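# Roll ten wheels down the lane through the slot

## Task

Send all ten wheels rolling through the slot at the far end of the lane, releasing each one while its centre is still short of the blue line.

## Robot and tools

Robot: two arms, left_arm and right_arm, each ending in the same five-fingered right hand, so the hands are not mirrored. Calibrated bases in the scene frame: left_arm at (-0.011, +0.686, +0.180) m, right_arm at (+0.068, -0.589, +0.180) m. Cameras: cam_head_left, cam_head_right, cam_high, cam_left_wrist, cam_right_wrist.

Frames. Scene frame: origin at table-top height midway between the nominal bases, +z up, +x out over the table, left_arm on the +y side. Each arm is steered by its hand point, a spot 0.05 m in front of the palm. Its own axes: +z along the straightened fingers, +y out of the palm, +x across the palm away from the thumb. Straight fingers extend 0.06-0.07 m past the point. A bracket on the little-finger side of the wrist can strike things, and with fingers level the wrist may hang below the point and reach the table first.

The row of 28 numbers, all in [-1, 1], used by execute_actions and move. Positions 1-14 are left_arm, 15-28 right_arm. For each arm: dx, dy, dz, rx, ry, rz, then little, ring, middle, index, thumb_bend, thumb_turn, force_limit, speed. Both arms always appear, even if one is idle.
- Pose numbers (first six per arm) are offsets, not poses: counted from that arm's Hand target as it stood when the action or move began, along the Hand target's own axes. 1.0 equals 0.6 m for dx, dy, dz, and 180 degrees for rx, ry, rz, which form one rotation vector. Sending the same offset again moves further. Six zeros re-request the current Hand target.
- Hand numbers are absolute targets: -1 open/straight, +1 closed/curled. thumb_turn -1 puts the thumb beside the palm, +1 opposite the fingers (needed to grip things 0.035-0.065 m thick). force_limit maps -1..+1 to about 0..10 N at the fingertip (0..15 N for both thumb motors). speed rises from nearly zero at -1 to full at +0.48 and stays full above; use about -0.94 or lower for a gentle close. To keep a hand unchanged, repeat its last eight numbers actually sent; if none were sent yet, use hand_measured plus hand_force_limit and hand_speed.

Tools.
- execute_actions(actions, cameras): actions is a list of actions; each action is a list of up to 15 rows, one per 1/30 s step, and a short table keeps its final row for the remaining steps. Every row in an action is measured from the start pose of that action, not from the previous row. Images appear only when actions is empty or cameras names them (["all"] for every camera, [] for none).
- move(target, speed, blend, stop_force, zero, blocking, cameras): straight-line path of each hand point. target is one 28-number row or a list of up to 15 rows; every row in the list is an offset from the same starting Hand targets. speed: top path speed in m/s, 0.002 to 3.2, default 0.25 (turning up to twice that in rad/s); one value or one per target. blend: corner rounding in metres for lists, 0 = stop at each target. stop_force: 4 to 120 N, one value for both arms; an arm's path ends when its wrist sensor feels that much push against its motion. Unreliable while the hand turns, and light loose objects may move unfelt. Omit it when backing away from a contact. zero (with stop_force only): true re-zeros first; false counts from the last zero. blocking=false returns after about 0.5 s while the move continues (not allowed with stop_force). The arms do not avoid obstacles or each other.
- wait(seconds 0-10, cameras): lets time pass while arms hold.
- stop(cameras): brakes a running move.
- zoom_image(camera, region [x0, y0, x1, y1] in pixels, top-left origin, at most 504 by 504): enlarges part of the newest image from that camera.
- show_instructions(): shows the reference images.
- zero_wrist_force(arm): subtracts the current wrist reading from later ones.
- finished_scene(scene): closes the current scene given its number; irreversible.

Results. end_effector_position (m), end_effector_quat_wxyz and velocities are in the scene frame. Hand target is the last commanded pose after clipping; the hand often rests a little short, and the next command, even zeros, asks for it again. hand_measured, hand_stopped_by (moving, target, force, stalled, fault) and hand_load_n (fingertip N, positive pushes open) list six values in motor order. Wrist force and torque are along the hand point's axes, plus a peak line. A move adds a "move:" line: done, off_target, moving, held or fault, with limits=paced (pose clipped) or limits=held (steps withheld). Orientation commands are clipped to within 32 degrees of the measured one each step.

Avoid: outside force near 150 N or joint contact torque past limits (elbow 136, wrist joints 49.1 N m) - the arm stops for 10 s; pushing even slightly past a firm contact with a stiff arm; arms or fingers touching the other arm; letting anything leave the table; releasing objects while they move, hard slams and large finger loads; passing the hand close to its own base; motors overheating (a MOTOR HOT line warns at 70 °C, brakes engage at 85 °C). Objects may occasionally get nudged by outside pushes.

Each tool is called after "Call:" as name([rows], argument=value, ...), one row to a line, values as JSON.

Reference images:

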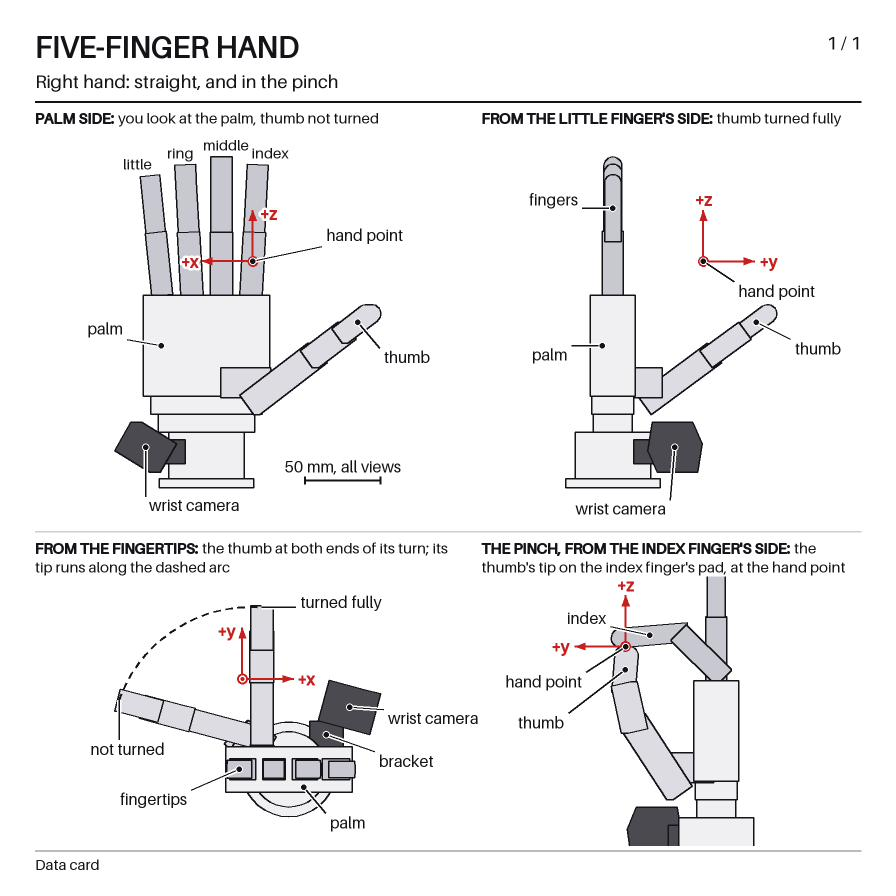

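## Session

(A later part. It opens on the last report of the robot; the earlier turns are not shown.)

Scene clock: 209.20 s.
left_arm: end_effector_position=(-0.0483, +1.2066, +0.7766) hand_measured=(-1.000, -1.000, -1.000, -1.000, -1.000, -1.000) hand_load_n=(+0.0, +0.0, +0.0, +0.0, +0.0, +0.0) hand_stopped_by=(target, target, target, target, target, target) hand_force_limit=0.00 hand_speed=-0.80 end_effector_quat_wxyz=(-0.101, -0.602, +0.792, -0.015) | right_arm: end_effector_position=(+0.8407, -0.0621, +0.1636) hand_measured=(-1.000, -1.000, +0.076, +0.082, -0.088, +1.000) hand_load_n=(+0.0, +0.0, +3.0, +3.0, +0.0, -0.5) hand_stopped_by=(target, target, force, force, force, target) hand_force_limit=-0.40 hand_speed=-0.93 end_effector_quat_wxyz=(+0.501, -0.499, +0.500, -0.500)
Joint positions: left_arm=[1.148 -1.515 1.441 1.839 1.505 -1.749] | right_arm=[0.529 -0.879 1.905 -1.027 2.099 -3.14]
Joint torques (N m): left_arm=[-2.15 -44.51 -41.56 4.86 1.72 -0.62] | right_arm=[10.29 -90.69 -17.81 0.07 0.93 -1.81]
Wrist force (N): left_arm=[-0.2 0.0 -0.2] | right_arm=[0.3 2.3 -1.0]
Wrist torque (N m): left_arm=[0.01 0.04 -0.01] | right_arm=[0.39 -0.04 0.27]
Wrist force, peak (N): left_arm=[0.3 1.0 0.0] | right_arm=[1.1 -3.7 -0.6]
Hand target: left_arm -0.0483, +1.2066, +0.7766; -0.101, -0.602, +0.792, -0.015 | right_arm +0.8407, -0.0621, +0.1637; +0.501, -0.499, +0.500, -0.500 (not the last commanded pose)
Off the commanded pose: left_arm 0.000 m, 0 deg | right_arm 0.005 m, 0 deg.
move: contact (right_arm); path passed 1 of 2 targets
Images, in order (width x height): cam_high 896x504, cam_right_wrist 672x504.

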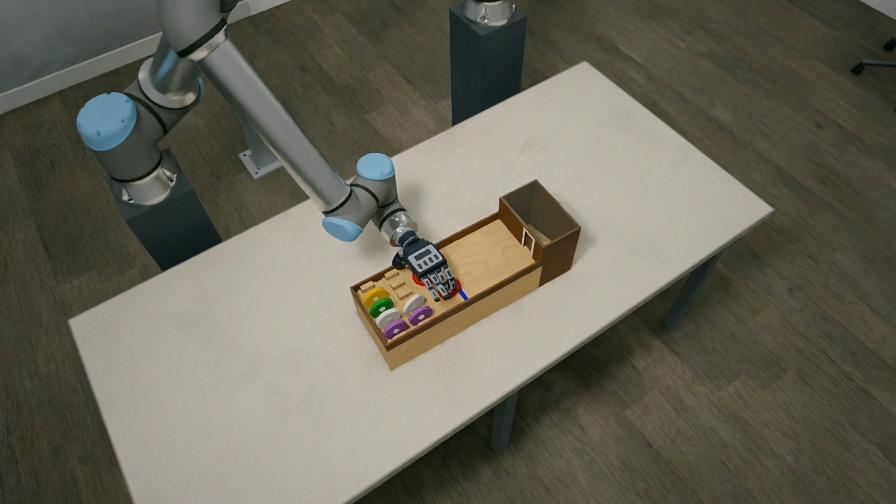

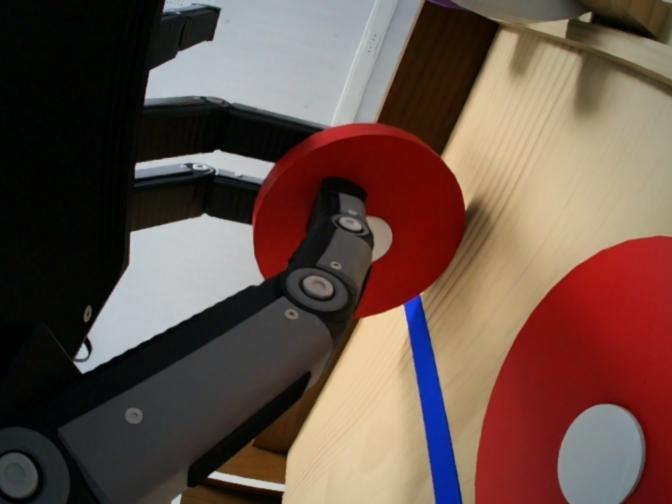

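Call:
move(target=[0,0,0,0,0,0,-1,-1,-1,-1,-1,-1,0,-0.8,0,0,0,0,0,0,-1,-1,-0.08,-0.08,-0.22,1,-0.4,-0.85], speed=0.05, cameras=["cam_right_wrist"])

Call:
move([
  [0,0,0,0,0,0,-1,-1,-1,-1,-1,-1,0,-0.8,0,-0.08,0,0,0,0,-1,-1,-0.08,-0.08,-0.22,1,-0.4,-0.85],
  [0,0,0,0,0,0,-1,-1,-1,-1,-1,-1,0,-0.8,0.0882,-0.08,-0.03,0,0,0,-1,-1,-1,0,0.5,1,-0.4,0.3],
  [0,0,0,0,0,0,-1,-1,-1,-1,-1,-1,0,-0.8,0.0882,0.0195,-0.03,0,0,0,-1,-1,-1,0,0.5,1,-0.4,0.3],
], speed=[0.3, 0.3, 0.2], cameras=["cam_right_wrist", "cam_high"])

Call:
execute_actions([
  [[0,0,0,0,0,0,-1,-1,-1,-1,-1,-1,0,-0.8,-0.00055,0,0,0,0,0,-1,-1,-1,0,0.5,1,-0.4,0.3],[0,0,0,0,0,0,-1,-1,-1,-1,-1,-1,0,-0.8,-0.0022,0,0,0,0,0,-1,-1,-1,0,0.5,1,-0.4,0.3],[0,0,0,0,0,0,-1,-1,-1,-1,-1,-1,0,-0.8,-0.005,0,0,0,0,0,-1,-1,-1,0,0.5,1,-0.4,0.3],[0,0,0,0,0,0,-1,-1,-1,-1,-1,-1,0,-0.8,-0.0089,0,0,0,0,0,-1,-1,-1,0,0.5,1,-0.4,0.3],[0,0,0,0,0,0,-1,-1,-1,-1,-1,-1,0,-0.8,-0.0148,0,0,0,0,0,-1,-1,-1,0,0.5,1,-0.4,0.3],[0,0,0,0,0,0,-1,-1,-1,-1,-1,-1,0,-0.8,-0.02475,0,0,0,0,0,-1,-1,-1,0,0.5,1,-0.4,0.3],[0,0,0,0,0,0,-1,-1,-1,-1,-1,-1,0,-0.8,-0.0387,0,0,0,0,0,-1,-1,-1,0,0.5,1,-0.4,0.3],[0,0,0,0,0,0,-1,-1,-1,-1,-1,-1,0,-0.8,-0.0567,0,0,0,0,0,-1,-1,-1,0,0.5,1,-0.4,0.3],[0,0,0,0,0,0,-1,-1,-1,-1,-1,-1,0,-0.8,-0.0747,0,0,0,0,0,-1,-1,-1,0,0.5,1,-0.4,0.3],[0,0,0,0,0,0,-1,-1,-1,-1,-1,-1,0,-0.8,-0.08865,0,0,0,0,0,-1,-1,-1,0,0.5,1,-0.4,0.3],[0,0,0,0,0,0,-1,-1,-1,-1,-1,-1,0,-0.8,-0.0985,0,0,0,0,0,-1,-1,-1,0,0.5,1,-0.4,0.3],[0,0,0,0,0,0,-1,-1,-1,-1,-1,-1,0,-0.8,-0.1043,0,0,0,0,0,-1,-1,-1,0,0.5,1,-0.4,0.3],[0,0,0,0,0,0,-1,-1,-1,-1,-1,-1,0,-0.8,-0.106,0,0,0,0,0,-1,-1,-1,0,0.5,1,-0.4,0.3],[0,0,0,0,0,0,-1,-1,-1,-1,-1,-1,0,-0.8,-0.106,0,0,0,0,0,-1,-1,-1,0,0.5,1,-0.4,0.3],[0,0,0,0,0,0,-1,-1,-1,-1,-1,-1,0,-0.8,-0.106,0,0,0,0,0,-1,-1,-1,0,0.5,1,-0.4,0.3]],
], cameras=["cam_high", "cam_right_wrist", "cam_head_left"])

Call:
zoom_image(camera="cam_high", region=[380, 170, 600, 310])

Call:
wait(seconds=0.7, cameras=["cam_high", "cam_head_left", "cam_right_wrist"])

Scene clock: 211.93 s.
left_arm: end_effector_position=(-0.0483, +1.2066, +0.7766) hand_measured=(-1.000, -1.000, -1.000, -1.000, -1.000, -1.000) hand_load_n=(+0.0, +0.0, +0.0, +0.0, +0.0, +0.0) hand_stopped_by=(target, target, target, target, target, target) hand_force_limit=0.00 hand_speed=-0.80 end_effector_quat_wxyz=(-0.101, -0.602, +0.792, -0.015) | right_arm: end_effector_position=(+0.8407, -0.0621, +0.1637) hand_measured=(-1.000, -1.000, -0.080, -0.080, -0.220, +1.000) hand_load_n=(+0.0, +0.0, +0.0, +0.0, +0.0, +0.0) hand_stopped_by=(target, target, target, target, target, target) hand_force_limit=-0.40 hand_speed=-0.85 end_effector_quat_wxyz=(+0.501, -0.499, +0.500, -0.500)
Joint positions: left_arm=[1.148 -1.515 1.441 1.839 1.505 -1.749] | right_arm=[0.529 -0.879 1.905 -1.027 2.099 -3.14]
Joint torques (N m): left_arm=[-2.1 -43.18 -41.54 4.95 1.95 -0.63] | right_arm=[1.78 -88.86 -18.24 -0.12 -2.04 -0.06]
Wrist force (N): left_arm=[0.2 0.3 -0.2] | right_arm=[0.7 2.5 -1.0]
Wrist torque (N m): left_arm=[0.05 -0.03 0.02] | right_arm=[0.44 -0.10 0.30]
Wrist force, peak (N): left_arm=[-0.5 1.0 -0.1] | right_arm=[0.3 2.9 -1.5]
Hand target: left_arm -0.0483, +1.2066, +0.7766; -0.101, -0.602, +0.792, -0.015 | right_arm +0.8407, -0.0621, +0.1637; +0.501, -0.499, +0.500, -0.500
Off the commanded pose: left_arm 0.000 m, 0 deg | right_arm 0.000 m, 0 deg.
move: done
Images, in order (width x height): cam_right_wrist 672x504.

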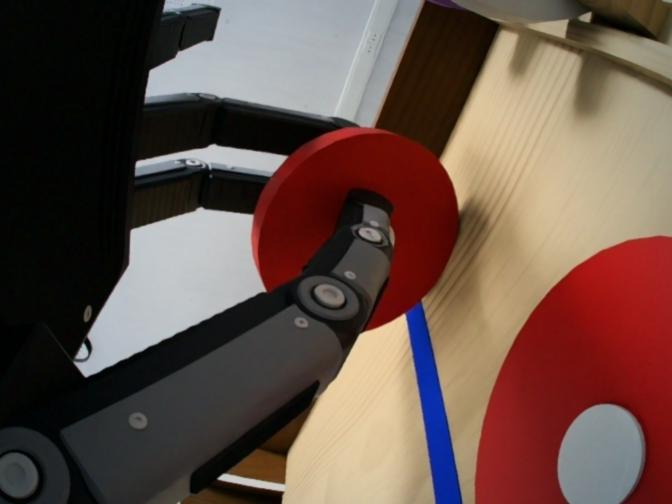

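Scene clock: 215.10 s.
left_arm: end_effector_position=(-0.0483, +1.2066, +0.7766) hand_measured=(-1.000, -1.000, -1.000, -1.000, -1.000, -1.000) hand_load_n=(+0.0, +0.0, +0.0, -0.5, +0.0, +0.0) hand_stopped_by=(target, target, target, target, target, target) hand_force_limit=0.00 hand_speed=-0.80 end_effector_quat_wxyz=(-0.101, -0.602, +0.792, -0.015) | right_arm: end_effector_position=(+0.8227, -0.1150, +0.1519) hand_measured=(-1.000, -1.000, -1.000, +0.000, +0.500, +1.000) hand_load_n=(+0.0, +0.0, +0.0, +0.0, +0.0, +0.0) hand_stopped_by=(target, target, target, target, target, target) hand_force_limit=-0.40 hand_speed=0.30 end_effector_quat_wxyz=(+0.501, -0.499, +0.500, -0.500)
Joint positions: left_arm=[1.148 -1.515 1.441 1.839 1.505 -1.749] | right_arm=[0.471 -0.904 2.009 -1.105 2.041 -3.14]
Joint torques (N m): left_arm=[-1.15 -43.83 -41.12 5.25 2.01 -0.54] | right_arm=[13.38 -65.94 -27.18 -4.23 2.78 -3.06]
Wrist force (N): left_arm=[-0.5 -0.2 0.1] | right_arm=[0.6 2.1 -1.1]
Wrist torque (N m): left_arm=[-0.05 0.09 -0.04] | right_arm=[0.40 -0.09 0.23]
Wrist force, peak (N): left_arm=[-0.6 0.1 0.7] | right_arm=[0.5 3.3 -1.3]
Hand target: left_arm -0.0483, +1.2066, +0.7766; -0.101, -0.602, +0.792, -0.015 | right_arm +0.8227, -0.1150, +0.1518; +0.501, -0.499, +0.500, -0.500
Off the commanded pose: left_arm 0.000 m, 0 deg | right_arm 0.000 m, 0 deg.
move: done
Images, in order (width x height): cam_high 896x504, cam_right_wrist 672x504.

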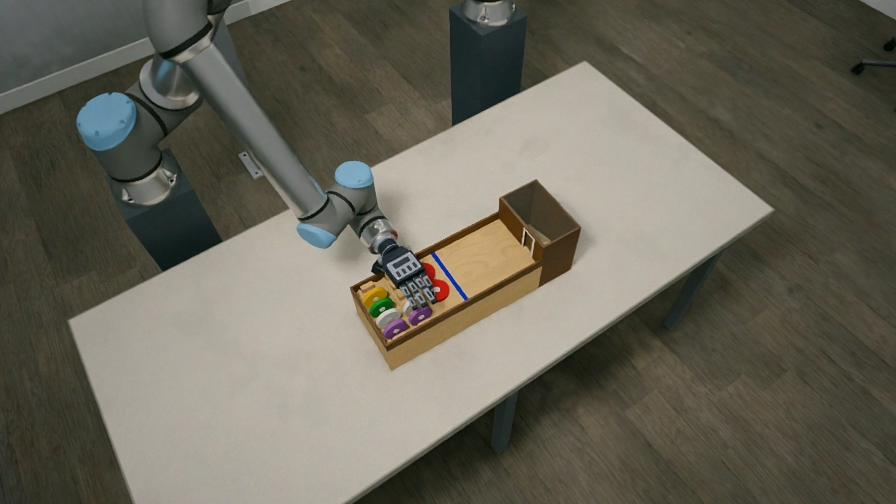

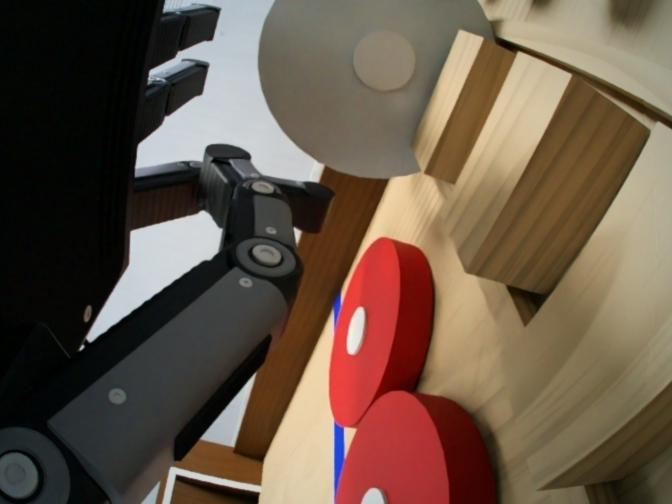

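Scene clock: 216.00 s.
left_arm: end_effector_position=(-0.0483, +1.2066, +0.7766) hand_measured=(-1.000, -1.000, -1.000, -1.000, -1.000, -1.000) hand_load_n=(+0.0, +0.0, +0.0, +0.0, -0.5, +0.0) hand_stopped_by=(target, target, target, target, target, target) hand_force_limit=0.00 hand_speed=-0.80 end_effector_quat_wxyz=(-0.101, -0.602, +0.792, -0.015) | right_arm: end_effector_position=(+0.8224, -0.0516, +0.1521) hand_measured=(-1.000, -1.000, -1.000, +0.000, +0.500, +1.000) hand_load_n=(-0.5, +0.0, +0.0, +0.0, +0.0, +0.0) hand_stopped_by=(target, target, target, target, target, target) hand_force_limit=-0.40 hand_speed=0.30 end_effector_quat_wxyz=(+0.501, -0.499, +0.500, -0.500)
Joint positions: left_arm=[1.148 -1.515 1.441 1.839 1.505 -1.749] | right_arm=[0.555 -0.866 1.916 -1.051 2.125 -3.14]
Joint torques (N m): left_arm=[-0.67 -43.33 -40.96 5.04 1.78 -0.87] | right_arm=[15.33 -68.12 -30.57 -0.23 4.2 0.61]
Wrist force (N): left_arm=[0.1 0.3 -0.2] | right_arm=[0.4 2.4 -1.2]
Wrist torque (N m): left_arm=[0.05 -0.01 0.02] | right_arm=[0.45 -0.05 0.38]
Wrist force, peak (N): left_arm=[-0.3 0.7 0.0] | right_arm=[2.0 2.3 -1.0]
Hand target: left_arm -0.0483, +1.2066, +0.7766; -0.101, -0.602, +0.792, -0.015 | right_arm +0.8227, -0.0514, +0.1520; +0.501, -0.499, +0.500, -0.500
Off the commanded pose: left_arm 0.000 m, 0 deg | right_arm 0.000 m, 0 deg.
Step readings (end_effector_position of left_arm | right_arm):
0: (-0.0483, +1.2066, +0.7766) | (+0.8227, -0.1150, +0.1519)
1: (-0.0483, +1.2066, +0.7766) | (+0.8227, -0.1150, +0.1519)
2: (-0.0483, +1.2066, +0.7766) | (+0.8227, -0.1149, +0.1519)
4: (-0.0483, +1.2066, +0.7766) | (+0.8227, -0.1141, +0.1519)
8: (-0.0483, +1.2066, +0.7766) | (+0.8226, -0.1051, +0.1518)
15: (-0.0483, +1.2066, +0.7766) | (+0.8217, -0.0607, +0.1522)
Images, in order (width x height): cam_head_left 896x504, cam_high 896x504, cam_right_wrist 672x504.

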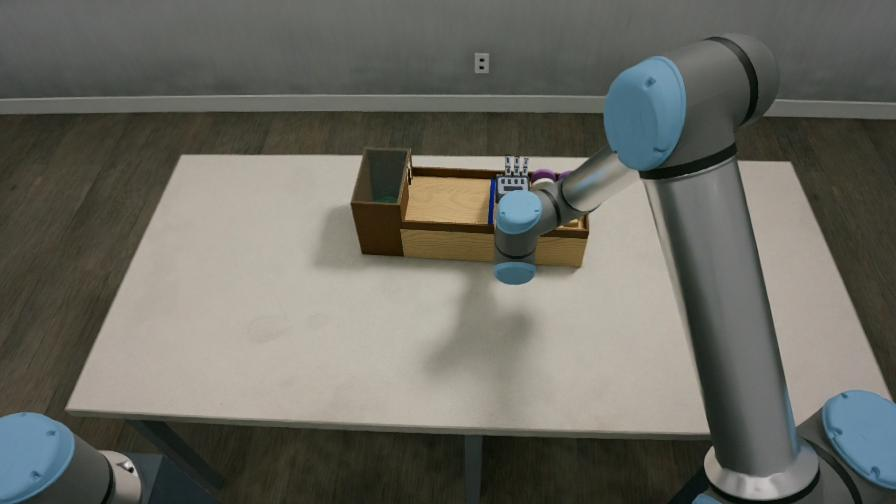

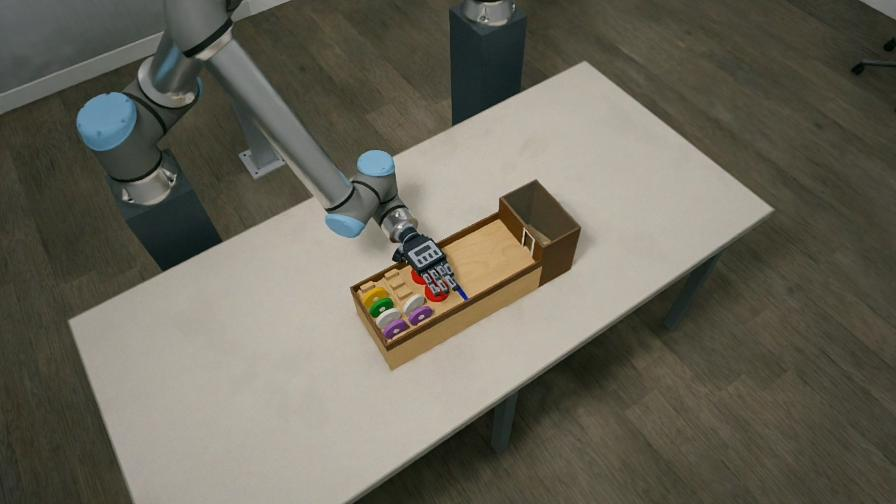

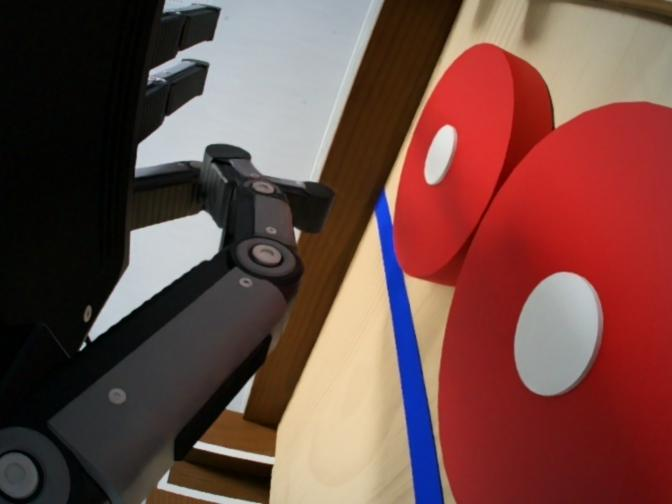

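Scaled by 2.291.

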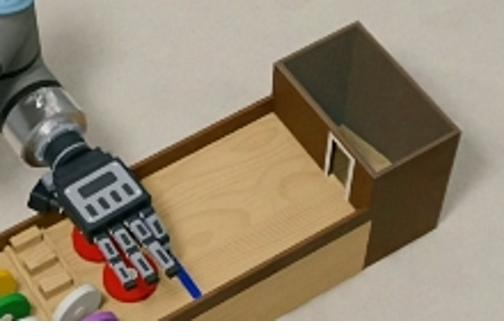

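Scene clock: 216.70 s.
left_arm: end_effector_position=(-0.0483, +1.2066, +0.7766) hand_measured=(-1.000, -1.000, -1.000, -1.000, -1.000, -1.000) hand_load_n=(+0.0, +0.0, +0.0, +0.0, +0.0, +0.0) hand_stopped_by=(target, target, target, target, target, target) hand_force_limit=0.00 hand_speed=-0.80 end_effector_quat_wxyz=(-0.101, -0.602, +0.792, -0.015) | right_arm: end_effector_position=(+0.8224, -0.0515, +0.1521) hand_measured=(-1.000, -1.000, -1.000, +0.000, +0.500, +1.000) hand_load_n=(+0.0, +0.0, +0.0, +0.0, +0.0, +0.0) hand_stopped_by=(target, target, target, target, target, target) hand_force_limit=-0.40 hand_speed=0.30 end_effector_quat_wxyz=(+0.501, -0.499, +0.500, -0.500)
Joint positions: left_arm=[1.148 -1.515 1.441 1.839 1.505 -1.749] | right_arm=[0.556 -0.866 1.916 -1.051 2.125 -3.14]
Joint torques (N m): left_arm=[-0.42 -45.56 -41.95 4.96 1.92 -0.65] | right_arm=[18.31 -68.96 -28.77 -0.13 3.95 1.26]
Wrist force (N): left_arm=[-0.4 0.2 -0.1] | right_arm=[0.3 2.5 -1.2]
Wrist torque (N m): left_arm=[0.03 0.07 -0.01] | right_arm=[0.46 -0.04 0.38]
Wrist force, peak (N): left_arm=[-0.4 0.9 0.1] | right_arm=[0.7 2.7 -1.3]
Hand target: left_arm -0.0483, +1.2066, +0.7766; -0.101, -0.602, +0.792, -0.015 | right_arm +0.8227, -0.0514, +0.1520; +0.501, -0.499, +0.500, -0.500
Off the commanded pose: left_arm 0.000 m, 0 deg | right_arm 0.000 m, 0 deg.
wait: 0.70 s; at rest by 0.17 s
Images, in order (width x height): cam_head_left 896x504, cam_high 896x504, cam_right_wrist 672x504.

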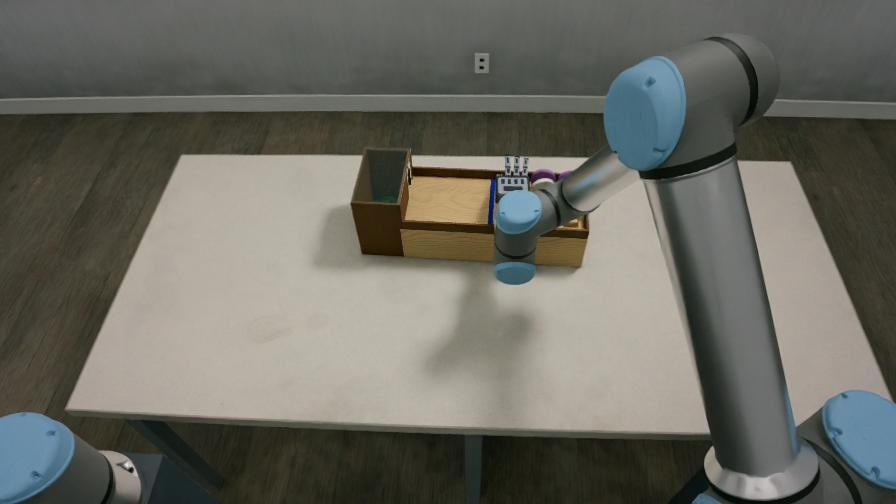

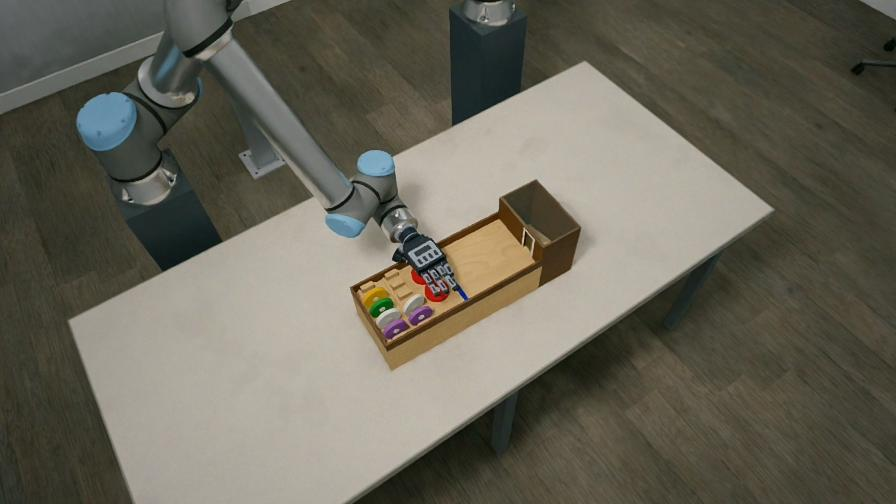

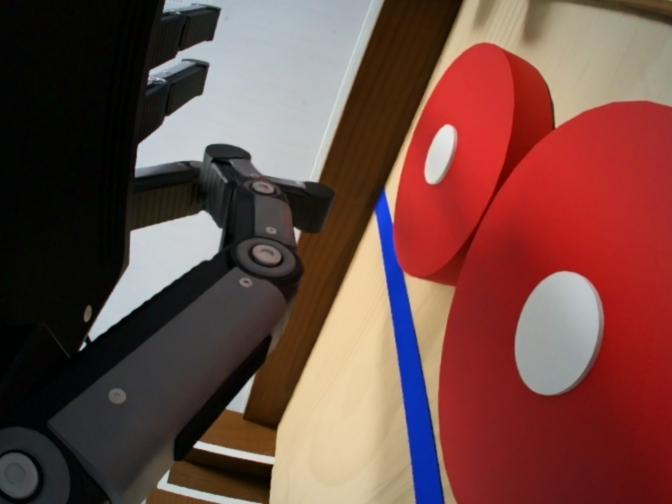

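Call:
move([
  [0,0,0,0,0,0,-1,-1,-1,-1,-1,-1,0,-0.8,0,-0.22,0,0,0,0,-1,-1,-1,0,0.5,1,-0.4,0.3],
  [0,0,0,0,0,0,-1,-1,-1,-1,-1,-1,0,-0.8,0.091,-0.2467,-0.0378,0,-0.5,0,-1,-1,-0.75,-0.75,-0.7,1,-0.4,0],
], speed=[0.3, 0.5], blend=[0.02, 0])

Scene clock: 227.77 s.
left_arm: end_effector_position=(-0.0483, +1.2066, +0.7766) hand_measured=(-1.000, -1.000, -1.000, -1.000, -1.000, -1.000) hand_load_n=(+0.0, +0.0, +0.0, +0.0, +0.0, +0.0) hand_stopped_by=(target, target, target, target, target, target) hand_force_limit=0.00 hand_speed=-0.80 end_effector_quat_wxyz=(-0.101, -0.602, +0.792, -0.015) | right_arm: end_effector_position=(+0.7999, -0.1063, +0.2998) hand_measured=(-1.000, -1.000, -0.750, -0.750, -0.700, +1.000) hand_load_n=(+0.0, +0.0, +0.0, +0.0, +0.0, +0.0) hand_stopped_by=(target, target, target, target, target, target) hand_force_limit=-0.40 hand_speed=0.00 end_effector_quat_wxyz=(+0.708, -0.706, +0.000, +0.000)
Joint positions: left_arm=[1.148 -1.515 1.441 1.839 1.505 -1.749] | right_arm=[0.055 -0.968 1.71 -0.783 0.054 -3.101]
Joint torques (N m): left_arm=[-0.6 -44.89 -41.24 4.67 1.95 -0.71] | right_arm=[12.74 -68.76 -37.11 1.24 -2.13 -2.86]
Wrist force (N): left_arm=[-0.3 0.0 0.3] | right_arm=[0.5 2.4 -1.3]
Wrist torque (N m): left_arm=[-0.03 0.04 -0.02] | right_arm=[0.45 -0.06 0.54]
Wrist force, peak (N): left_arm=[-0.2 0.9 -0.5] | right_arm=[0.5 4.3 -1.2]
Hand target: left_arm -0.0483, +1.2066, +0.7766; -0.101, -0.602, +0.792, -0.015 | right_arm +0.7999, -0.1063, +0.2998; +0.708, -0.706, +0.000, +0.000
Off the commanded pose: left_arm 0.000 m, 0 deg | right_arm 0.000 m, 0 deg.
move: done

Call:
move(target=[0,0,0,0,0,0,-1,-1,-1,-1,-1,-1,0,-0.8,0.1918,0.133,0.0405,-0.0872,0.4945,0.0872,-1,-1,-1,-1,-1,1,-0.4,0.2], speed=0.5, cameras=["cam_right_wrist", "cam_high"])

Call:
zoom_image(camera="cam_high", region=[340, 210, 492, 324])

Scene clock: 232.33 s.
left_arm: end_effector_position=(-0.0483, +1.2066, +0.7766) hand_measured=(-1.000, -1.000, -1.000, -1.000, -1.000, -1.000) hand_load_n=(+0.0, +0.0, +0.0, +0.0, +0.0, +0.0) hand_stopped_by=(target, target, target, target, target, target) hand_force_limit=0.00 hand_speed=-0.80 end_effector_quat_wxyz=(-0.101, -0.602, +0.792, -0.015) | right_arm: end_effector_position=(+0.9150, -0.0818, +0.2202) hand_measured=(-1.000, -1.000, -1.000, -1.000, -1.000, +1.000) hand_load_n=(+0.0, -0.5, +0.0, +0.0, +0.0, +0.0) hand_stopped_by=(target, target, target, target, target, target) hand_force_limit=-0.40 hand_speed=0.20 end_effector_quat_wxyz=(-0.406, +0.579, -0.580, +0.405)
Joint positions: left_arm=[1.148 -1.515 1.441 1.839 1.505 -1.749] | right_arm=[0.433 -0.924 1.63 -0.325 1.975 -2.983]
Joint torques (N m): left_arm=[-1.44 -43.12 -41.48 5.13 1.86 -1] | right_arm=[13.28 -71.54 -40.27 1.83 4.32 1.55]
Wrist force (N): left_arm=[0.0 -0.1 -0.4] | right_arm=[0.6 2.0 -0.3]
Wrist torque (N m): left_arm=[0.00 0.02 0.00] | right_arm=[0.32 -0.09 0.16]
Wrist force, peak (N): left_arm=[-0.3 0.6 0.5] | right_arm=[0.7 2.8 -0.8]
Hand target: left_arm -0.0483, +1.2066, +0.7766; -0.101, -0.602, +0.792, -0.015 | right_arm +0.9150, -0.0818, +0.2202; -0.406, +0.579, -0.580, +0.405
Off the commanded pose: left_arm 0.000 m, 0 deg | right_arm 0.000 m, 0 deg.
move: done
Images, in order (width x height): cam_high 896x504, cam_right_wrist 672x504.

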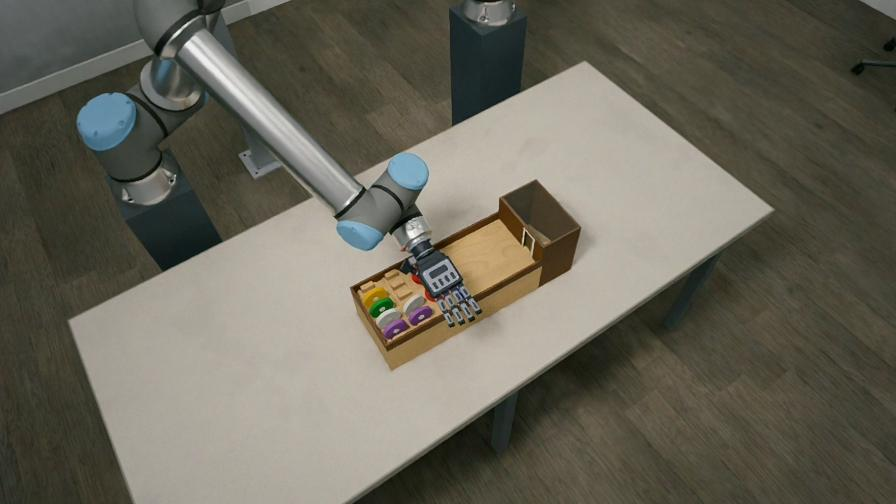

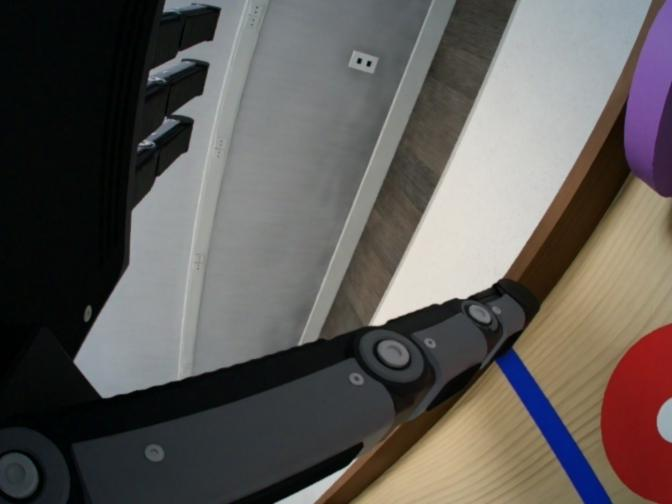

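Scaled by 3.316.

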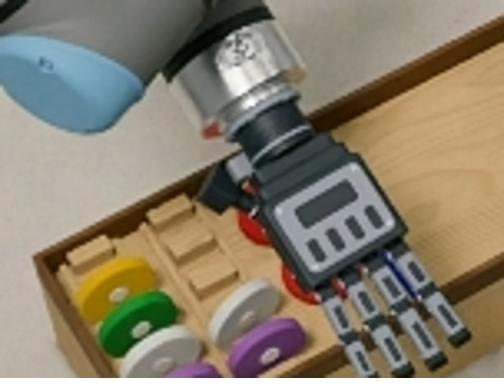

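Call:
move(target=[0,0,0,0,0,0,-1,-1,-1,-1,-1,-1,0,-0.8,0,0.1045,0.0309,0,0,0,-1,-1,-1,-1,-1,1,-0.4,0.2], speed=0.04, stop_force=5, cameras=["cam_right_wrist"])

Call:
move(target=[0,0,0,0,0,0,-1,-1,-1,-1,-1,-1,0,-0.8,0,0.0154,-0.0423,0,0,0,-1,-1,-1,-1,-1,1,-0.4,0.2], speed=0.03, stop_force=8, cameras=["cam_right_wrist", "cam_high"])

Call:
zoom_image(camera="cam_high", region=[340, 210, 492, 324])

Scene clock: 235.50 s.
left_arm: end_effector_position=(-0.0483, +1.2066, +0.7766) hand_measured=(-1.000, -1.000, -1.000, -1.000, -1.000, -1.000) hand_load_n=(+0.0, +0.0, +0.0, +0.0, +0.0, +0.0) hand_stopped_by=(target, target, target, target, target, target) hand_force_limit=0.00 hand_speed=-0.80 end_effector_quat_wxyz=(-0.101, -0.602, +0.792, -0.015) | right_arm: end_effector_position=(+0.9110, -0.0817, +0.1549) hand_measured=(-1.000, -1.000, -1.000, -1.000, -1.000, +1.000) hand_load_n=(+0.0, +0.0, +0.0, +0.0, +0.0, +0.0) hand_stopped_by=(target, target, target, target, target, target) hand_force_limit=-0.40 hand_speed=0.20 end_effector_quat_wxyz=(-0.406, +0.579, -0.580, +0.405)
Joint positions: left_arm=[1.148 -1.515 1.441 1.839 1.505 -1.749] | right_arm=[0.436 -0.855 1.653 -0.417 1.977 -2.982]
Joint torques (N m): left_arm=[-2.68 -43.99 -41.98 5.06 1.76 -0.75] | right_arm=[16.1 -77.61 -22.97 -2.77 3.56 1.62]
Wrist force (N): left_arm=[-0.3 0.2 -0.2] | right_arm=[0.6 1.6 -0.7]
Wrist torque (N m): left_arm=[0.04 0.07 -0.01] | right_arm=[0.30 -0.09 0.15]
Wrist force, peak (N): left_arm=[0.3 0.9 0.1] | right_arm=[0.5 2.6 -0.2]
Hand target: left_arm -0.0483, +1.2066, +0.7766; -0.101, -0.602, +0.792, -0.015 | right_arm +0.9110, -0.0817, +0.1549; -0.406, +0.579, -0.580, +0.405
Off the commanded pose: left_arm 0.000 m, 0 deg | right_arm 0.000 m, 0 deg.
move: done
Images, in order (width x height): cam_right_wrist 672x504.

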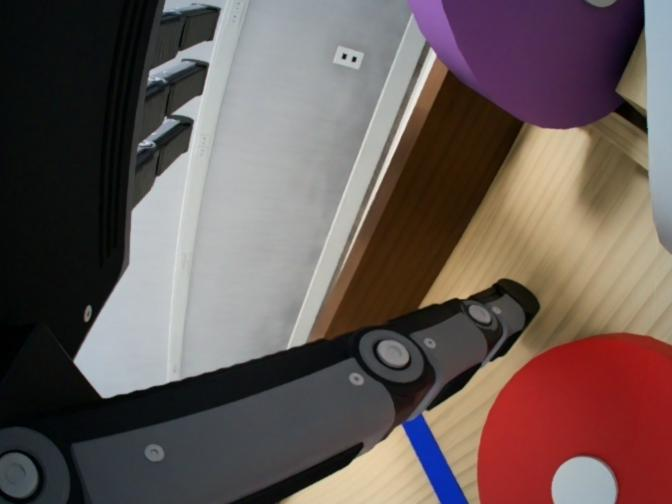

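Scene clock: 237.50 s.
left_arm: end_effector_position=(-0.0483, +1.2066, +0.7766) hand_measured=(-1.000, -1.000, -1.000, -1.000, -1.000, -1.000) hand_load_n=(+0.0, +0.0, +0.0, +0.0, +0.0, +0.0) hand_stopped_by=(target, target, target, target, target, target) hand_force_limit=0.00 hand_speed=-0.80 end_effector_quat_wxyz=(-0.101, -0.602, +0.792, -0.015) | right_arm: end_effector_position=(+0.8877, -0.0816, +0.1549) hand_measured=(-1.000, -1.000, -1.000, -1.000, -0.996, +1.000) hand_load_n=(-0.5, +0.0, +0.0, -0.5, -10.0, -0.5) hand_stopped_by=(target, target, target, target, target, target) hand_force_limit=-0.40 hand_speed=0.20 end_effector_quat_wxyz=(-0.406, +0.579, -0.580, +0.405)
Joint positions: left_arm=[1.148 -1.515 1.441 1.839 1.505 -1.749] | right_arm=[0.449 -0.876 1.695 -0.436 1.99 -2.977]
Joint torques (N m): left_arm=[-0.39 -43.04 -41.95 5.05 1.99 -0.81] | right_arm=[-5.13 -68.91 -28.98 2.77 -3.2 -3.07]
Wrist force (N): left_arm=[0.0 -0.1 0.0] | right_arm=[0.7 -3.1 4.3]
Wrist torque (N m): left_arm=[-0.02 0.00 0.00] | right_arm=[0.37 -0.09 0.13]
Wrist force, peak (N): left_arm=[0.3 0.6 -0.5] | right_arm=[1.0 -3.2 10.4]
Hand target: left_arm -0.0483, +1.2066, +0.7766; -0.101, -0.602, +0.792, -0.015 | right_arm +0.8877, -0.0816, +0.1549; -0.406, +0.579, -0.580, +0.405 (not the last commanded pose)
Off the commanded pose: left_arm 0.000 m, 0 deg | right_arm 0.004 m, 0 deg.
move: contact (right_arm)
Images, in order (width x height): cam_high 896x504, cam_right_wrist 672x504.

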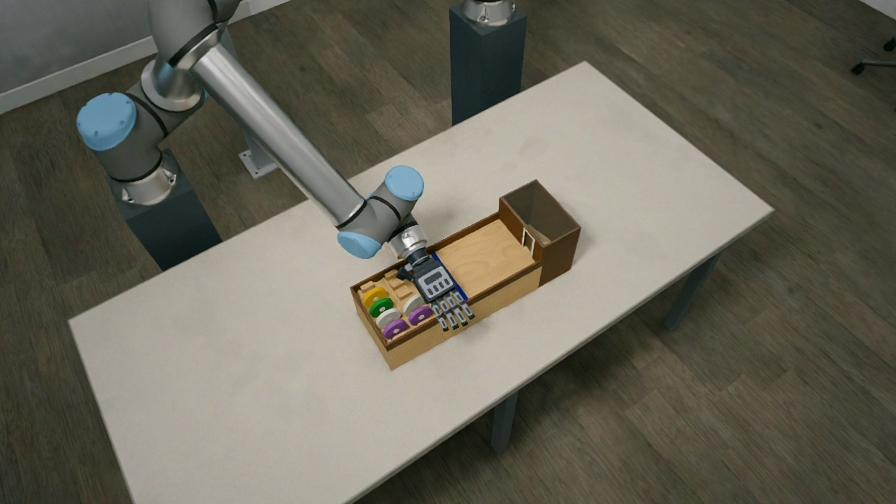

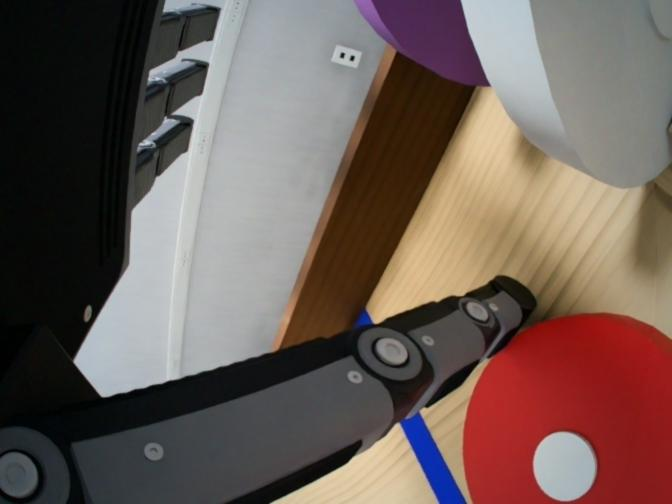

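Scaled by 3.316.

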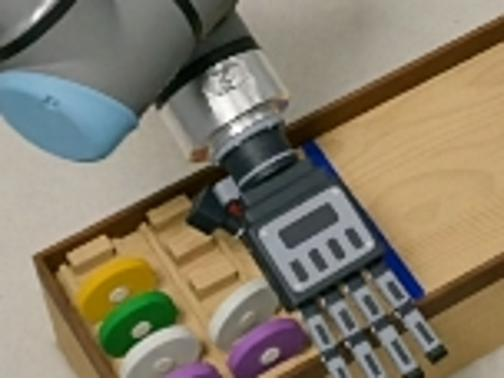

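Call:
move([
  [0,0,0,0,0,0,-1,-1,-1,-1,-1,-1,0,-0.8,0,-0.1047,-0.0292,0,0,0,-1,-1,-1,-1,-1,1,-0.4,0.2],
  [0,0,0,0,0,0,-1,-1,-1,-1,-1,-1,0,-0.8,0.249,-0.022,-0.2569,0.111,0,0,-1,-1,-0.08,-0.08,-0.17,1,-0.4,0],
], speed=0.3, blend=[0.01, 0], cameras=["cam_right_wrist"])

Scene clock: 240.80 s.
left_arm: end_effector_position=(-0.0483, +1.2066, +0.7766) hand_measured=(-1.000, -1.000, -1.000, -1.000, -1.000, -1.000) hand_load_n=(+0.0, +0.0, +0.0, +0.0, +0.0, +0.0) hand_stopped_by=(target, target, target, target, target, target) hand_force_limit=0.00 hand_speed=-0.80 end_effector_quat_wxyz=(-0.101, -0.602, +0.792, -0.015) | right_arm: end_effector_position=(+0.7473, -0.2312, +0.2196) hand_measured=(-1.000, -1.000, -0.080, -0.080, -0.170, +1.000) hand_load_n=(+0.0, +0.0, +0.0, +0.0, +0.0, +0.0) hand_stopped_by=(target, target, target, target, target, target) hand_force_limit=-0.40 hand_speed=0.00 end_effector_quat_wxyz=(+0.501, -0.499, +0.501, -0.500)
Joint positions: left_arm=[1.148 -1.515 1.441 1.839 1.505 -1.749] | right_arm=[0.335 -1.141 2.275 -1.135 1.905 -3.139]
Joint torques (N m): left_arm=[-0.13 -42.97 -41.12 4.94 1.85 -0.82] | right_arm=[-6.88 -47.58 -15.54 -3.62 -3.39 -2.53]
Wrist force (N): left_arm=[0.2 0.3 0.0] | right_arm=[0.6 2.4 -1.2]
Wrist torque (N m): left_arm=[0.04 -0.03 0.03] | right_arm=[0.47 -0.08 0.56]
Wrist force, peak (N): left_arm=[-0.1 1.0 -0.4] | right_arm=[1.1 -3.6 4.4]
Hand target: left_arm -0.0483, +1.2066, +0.7766; -0.101, -0.602, +0.792, -0.015 | right_arm +0.7473, -0.2312, +0.2196; +0.501, -0.499, +0.501, -0.500
Off the commanded pose: left_arm 0.000 m, 0 deg | right_arm 0.000 m, 0 deg.
move: done
Images, in order (width x height): cam_right_wrist 672x504.

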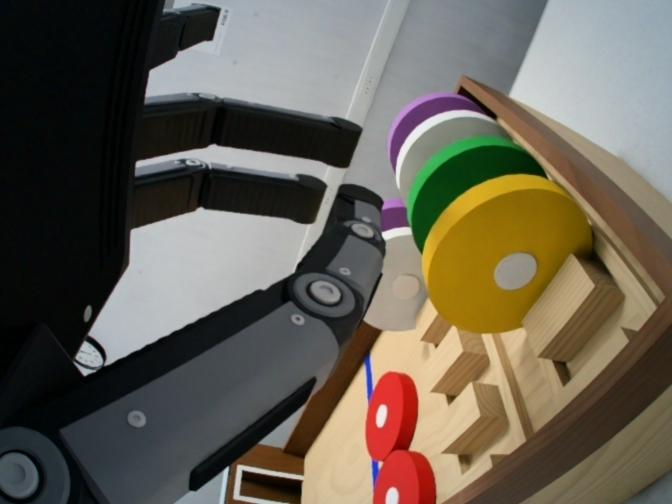

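Call:
move([
  [0,0,0,0,0,0,-1,-1,-1,-1,-1,-1,0,-0.8,0,0.05,0,0,0,0,-1,-1,-0.08,-0.08,-0.17,1,-0.4,0],
  [0,0,0,0,0,0,-1,-1,-1,-1,-1,-1,0,-0.8,0,0.106,0,0,0,0,-1,-1,-0.08,-0.08,-0.17,1,-0.4,0],
], speed=[0.15, 0.03], stop_force=5)

Call:
move(target=[0,0,0,0,0,0,-1,-1,-1,-1,-1,-1,0,-0.8,0,0,0,0,0,0,-1,-1,0.35,0.35,0.3,1,-0.4,-0.93], speed=0.05, cameras=["cam_right_wrist"])

Call:
move(target=[0,0,0,0,0,0,-1,-1,-1,-1,-1,-1,0,-0.8,0,-0.1,0,0,0,0,-1,-1,0.35,0.35,0.3,1,-0.4,-0.93], speed=0.15, cameras=["cam_right_wrist"])

Scene clock: 243.83 s.
left_arm: end_effector_position=(-0.0483, +1.2066, +0.7766) hand_measured=(-1.000, -1.000, -1.000, -1.000, -1.000, -1.000) hand_load_n=(+0.0, +0.0, +0.0, +0.0, +0.0, +0.0) hand_stopped_by=(target, target, target, target, target, target) hand_force_limit=0.00 hand_speed=-0.80 end_effector_quat_wxyz=(-0.101, -0.602, +0.792, -0.015) | right_arm: end_effector_position=(+0.7473, -0.2310, +0.1560) hand_measured=(-1.000, -1.000, -0.080, -0.080, -0.170, +1.000) hand_load_n=(+0.0, +0.0, +0.0, +0.0, +0.0, +0.0) hand_stopped_by=(target, target, target, target, target, target) hand_force_limit=-0.40 hand_speed=0.00 end_effector_quat_wxyz=(+0.501, -0.499, +0.501, -0.500)
Joint positions: left_arm=[1.148 -1.515 1.441 1.839 1.505 -1.749] | right_arm=[0.335 -1.013 2.277 -1.264 1.905 -3.139]
Joint torques (N m): left_arm=[-0.62 -43.26 -41.62 5.16 1.88 -0.74] | right_arm=[9.92 -46.78 -21.45 -4.42 3.31 -2.52]
Wrist force (N): left_arm=[0.0 -0.1 -0.2] | right_arm=[0.8 2.2 -0.8]
Wrist torque (N m): left_arm=[0.00 0.02 0.00] | right_arm=[0.41 -0.13 0.57]
Wrist force, peak (N): left_arm=[-0.3 0.7 -0.5] | right_arm=[0.6 3.4 -1.4]
Hand target: left_arm -0.0483, +1.2066, +0.7766; -0.101, -0.602, +0.792, -0.015 | right_arm +0.7473, -0.2310, +0.1560; +0.501, -0.499, +0.501, -0.500
Off the commanded pose: left_arm 0.000 m, 0 deg | right_arm 0.000 m, 0 deg.
move: done

Scene clock: 244.90 s.
left_arm: end_effector_position=(-0.0483, +1.2066, +0.7766) hand_measured=(-1.000, -1.000, -1.000, -1.000, -1.000, -1.000) hand_load_n=(+0.0, +0.0, -0.5, +0.0, +0.0, +0.0) hand_stopped_by=(target, target, target, target, target, target) hand_force_limit=0.00 hand_speed=-0.80 end_effector_quat_wxyz=(-0.101, -0.602, +0.792, -0.015) | right_arm: end_effector_position=(+0.7473, -0.2310, +0.1560) hand_measured=(-1.000, -1.000, +0.076, +0.062, -0.092, +1.000) hand_load_n=(+0.0, +0.0, +4.5, +5.0, +4.5, +1.0) hand_stopped_by=(target, target, force, force, force, target) hand_force_limit=-0.40 hand_speed=-0.93 end_effector_quat_wxyz=(+0.501, -0.499, +0.501, -0.500)
Joint positions: left_arm=[1.148 -1.515 1.441 1.839 1.505 -1.749] | right_arm=[0.335 -1.013 2.277 -1.264 1.905 -3.139]
Joint torques (N m): left_arm=[0.27 -43.92 -41.9 5.17 1.92 -0.98] | right_arm=[11.4 -49.92 -19.43 -3.67 3.59 -2.04]
Wrist force (N): left_arm=[0.0 0.5 -0.1] | right_arm=[1.0 2.8 0.3]
Wrist torque (N m): left_arm=[0.08 0.02 0.02] | right_arm=[0.48 -0.10 0.56]
Wrist force, peak (N): left_arm=[-0.6 0.3 0.1] | right_arm=[0.9 3.2 0.5]
Hand target: left_arm -0.0483, +1.2066, +0.7766; -0.101, -0.602, +0.792, -0.015 | right_arm +0.7473, -0.2310, +0.1560; +0.501, -0.499, +0.501, -0.500
Off the commanded pose: left_arm 0.000 m, 0 deg | right_arm 0.000 m, 0 deg.
move: done
Images, in order (width x height): cam_right_wrist 672x504.

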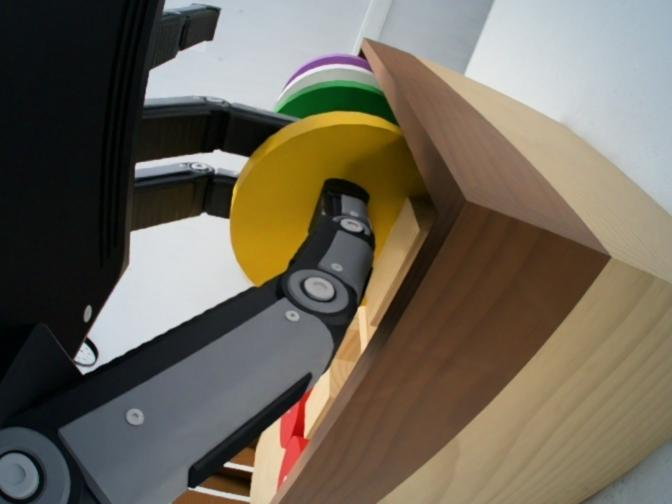

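Scene clock: 245.87 s.
left_arm: end_effector_position=(-0.0483, +1.2066, +0.7766) hand_measured=(-1.000, -1.000, -1.000, -1.000, -1.000, -1.000) hand_load_n=(+0.0, +0.0, +0.0, +0.0, +0.0, +0.0) hand_stopped_by=(target, target, target, target, target, target) hand_force_limit=0.00 hand_speed=-0.80 end_effector_quat_wxyz=(-0.101, -0.602, +0.792, -0.015) | right_arm: end_effector_position=(+0.7473, -0.2312, +0.2159) hand_measured=(-1.000, -1.000, +0.076, +0.062, -0.092, +1.000) hand_load_n=(+0.0, +0.0, +5.0, +4.0, +2.0, +0.5) hand_stopped_by=(target, target, force, force, force, target) hand_force_limit=-0.40 hand_speed=-0.93 end_effector_quat_wxyz=(+0.501, -0.499, +0.500, -0.500)
Joint positions: left_arm=[1.148 -1.515 1.441 1.839 1.505 -1.749] | right_arm=[0.335 -1.134 2.276 -1.143 1.905 -3.139]
Joint torques (N m): left_arm=[-1.72 -44.63 -41.12 5.09 1.86 -0.56] | right_arm=[-6.69 -70.75 -25.53 0 -3.12 1.48]
Wrist force (N): left_arm=[0.1 0.0 0.2] | right_arm=[0.5 2.8 -1.1]
Wrist torque (N m): left_arm=[-0.01 -0.01 0.01] | right_arm=[0.48 -0.08 0.52]
Wrist force, peak (N): left_arm=[-0.5 0.6 0.2] | right_arm=[0.7 3.9 -0.3]
Hand target: left_arm -0.0483, +1.2066, +0.7766; -0.101, -0.602, +0.792, -0.015 | right_arm +0.7473, -0.2312, +0.2160; +0.501, -0.499, +0.501, -0.500
Off the commanded pose: left_arm 0.000 m, 0 deg | right_arm 0.000 m, 0 deg.
move: done
Images, in order (width x height): cam_right_wrist 672x504.

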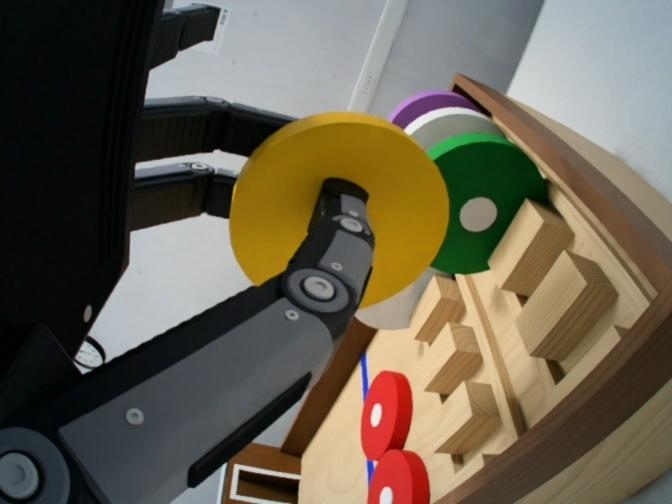

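Call:
move([
  [0,0,0,0,0,0,-1,-1,-1,-1,-1,-1,0,-0.8,-0.282,0,0,0,0,0,-1,-1,0.35,0.35,0.3,1,-0.4,-0.93],
  [0,0,0,0,0,0,-1,-1,-1,-1,-1,-1,0,-0.8,-0.282,0,0.1557,0,0,0,-1,-1,0.35,0.35,0.3,1,-0.4,-0.93],
], speed=0.25, blend=[0.03, 0])

Call:
move([
  [0,0,0,0,0,0,-1,-1,-1,-1,-1,-1,0,-0.8,0,0.09,0,0,0,0,-1,-1,0.35,0.35,0.3,1,-0.4,-0.93],
  [0,0,0,0,0,0,-1,-1,-1,-1,-1,-1,0,-0.8,0,0.1083,0,0,0,0,-1,-1,0.35,0.35,0.3,1,-0.4,-0.93],
], speed=[0.12, 0.012], stop_force=4, cameras=["cam_right_wrist"])

Scene clock: 248.37 s.
left_arm: end_effector_position=(-0.0483, +1.2066, +0.7766) hand_measured=(-1.000, -1.000, -1.000, -1.000, -1.000, -1.000) hand_load_n=(+0.0, +0.5, +0.0, +0.0, +0.0, +0.0) hand_stopped_by=(target, target, target, target, target, target) hand_force_limit=0.00 hand_speed=-0.80 end_effector_quat_wxyz=(-0.101, -0.602, +0.792, -0.015) | right_arm: end_effector_position=(+0.8406, -0.0620, +0.2164) hand_measured=(-1.000, -1.000, +0.076, +0.062, -0.092, +1.000) hand_load_n=(+0.0, +0.0, +5.0, +4.0, +1.5, +0.0) hand_stopped_by=(target, target, force, force, force, target) hand_force_limit=-0.40 hand_speed=-0.93 end_effector_quat_wxyz=(+0.501, -0.499, +0.501, -0.500)
Joint positions: left_arm=[1.148 -1.515 1.441 1.839 1.505 -1.749] | right_arm=[0.529 -0.955 1.904 -0.949 2.099 -3.14]
Joint torques (N m): left_arm=[-1.38 -44.04 -42.13 5.15 1.98 -0.87] | right_arm=[-8.75 -63.28 -34.2 0.59 -2.61 1.91]
Wrist force (N): left_arm=[-0.1 0.2 -0.3] | right_arm=[0.6 2.8 -1.0]
Wrist torque (N m): left_arm=[0.04 0.03 0.00] | right_arm=[0.45 -0.08 0.43]
Wrist force, peak (N): left_arm=[-0.7 0.7 -0.5] | right_arm=[2.1 2.8 -1.3]
Hand target: left_arm -0.0483, +1.2066, +0.7766; -0.101, -0.602, +0.792, -0.015 | right_arm +0.8407, -0.0620, +0.2164; +0.501, -0.499, +0.501, -0.500
Off the commanded pose: left_arm 0.000 m, 0 deg | right_arm 0.000 m, 0 deg.
move: done

Scene clock: 250.47 s.
left_arm: end_effector_position=(-0.0483, +1.2066, +0.7766) hand_measured=(-1.000, -1.000, -1.000, -1.000, -1.000, -1.000) hand_load_n=(+0.0, +0.0, +0.0, +0.0, +0.0, +0.0) hand_stopped_by=(target, target, target, target, target, target) hand_force_limit=0.00 hand_speed=-0.80 end_effector_quat_wxyz=(-0.101, -0.602, +0.792, -0.015) | right_arm: end_effector_position=(+0.8408, -0.0619, +0.1564) hand_measured=(-1.000, -1.000, +0.076, +0.062, -0.092, +1.000) hand_load_n=(+0.0, -0.5, +5.0, +4.5, +1.0, +0.0) hand_stopped_by=(target, target, force, force, force, target) hand_force_limit=-0.40 hand_speed=-0.93 end_effector_quat_wxyz=(+0.501, -0.499, +0.501, -0.500)
Joint positions: left_arm=[1.148 -1.515 1.441 1.839 1.505 -1.749] | right_arm=[0.529 -0.868 1.904 -1.037 2.099 -3.14]
Joint torques (N m): left_arm=[-0.47 -45 -42.32 5.03 2.22 -0.96] | right_arm=[8.87 -89.06 -16.47 -0.28 2.52 -2.12]
Wrist force (N): left_arm=[-0.4 0.6 -0.5] | right_arm=[0.2 2.3 -1.4]
Wrist torque (N m): left_arm=[0.11 0.08 0.00] | right_arm=[0.44 -0.02 0.31]
Wrist force, peak (N): left_arm=[-0.4 0.7 -0.4] | right_arm=[1.3 -5.3 0.0]
Hand target: left_arm -0.0483, +1.2066, +0.7766; -0.101, -0.602, +0.792, -0.015 | right_arm +0.8408, -0.0619, +0.1564; +0.501, -0.499, +0.501, -0.500 (not the last commanded pose)
Off the commanded pose: left_arm 0.000 m, 0 deg | right_arm 0.005 m, 0 deg.
move: contact (right_arm); path passed 1 of 2 targets
Images, in order (width x height): cam_right_wrist 672x504.

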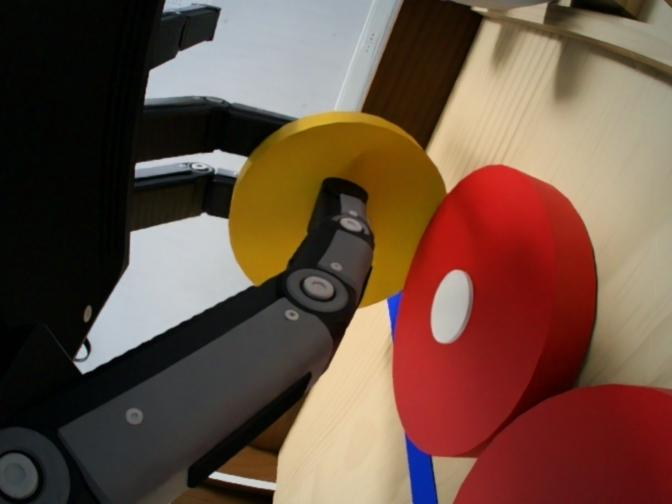

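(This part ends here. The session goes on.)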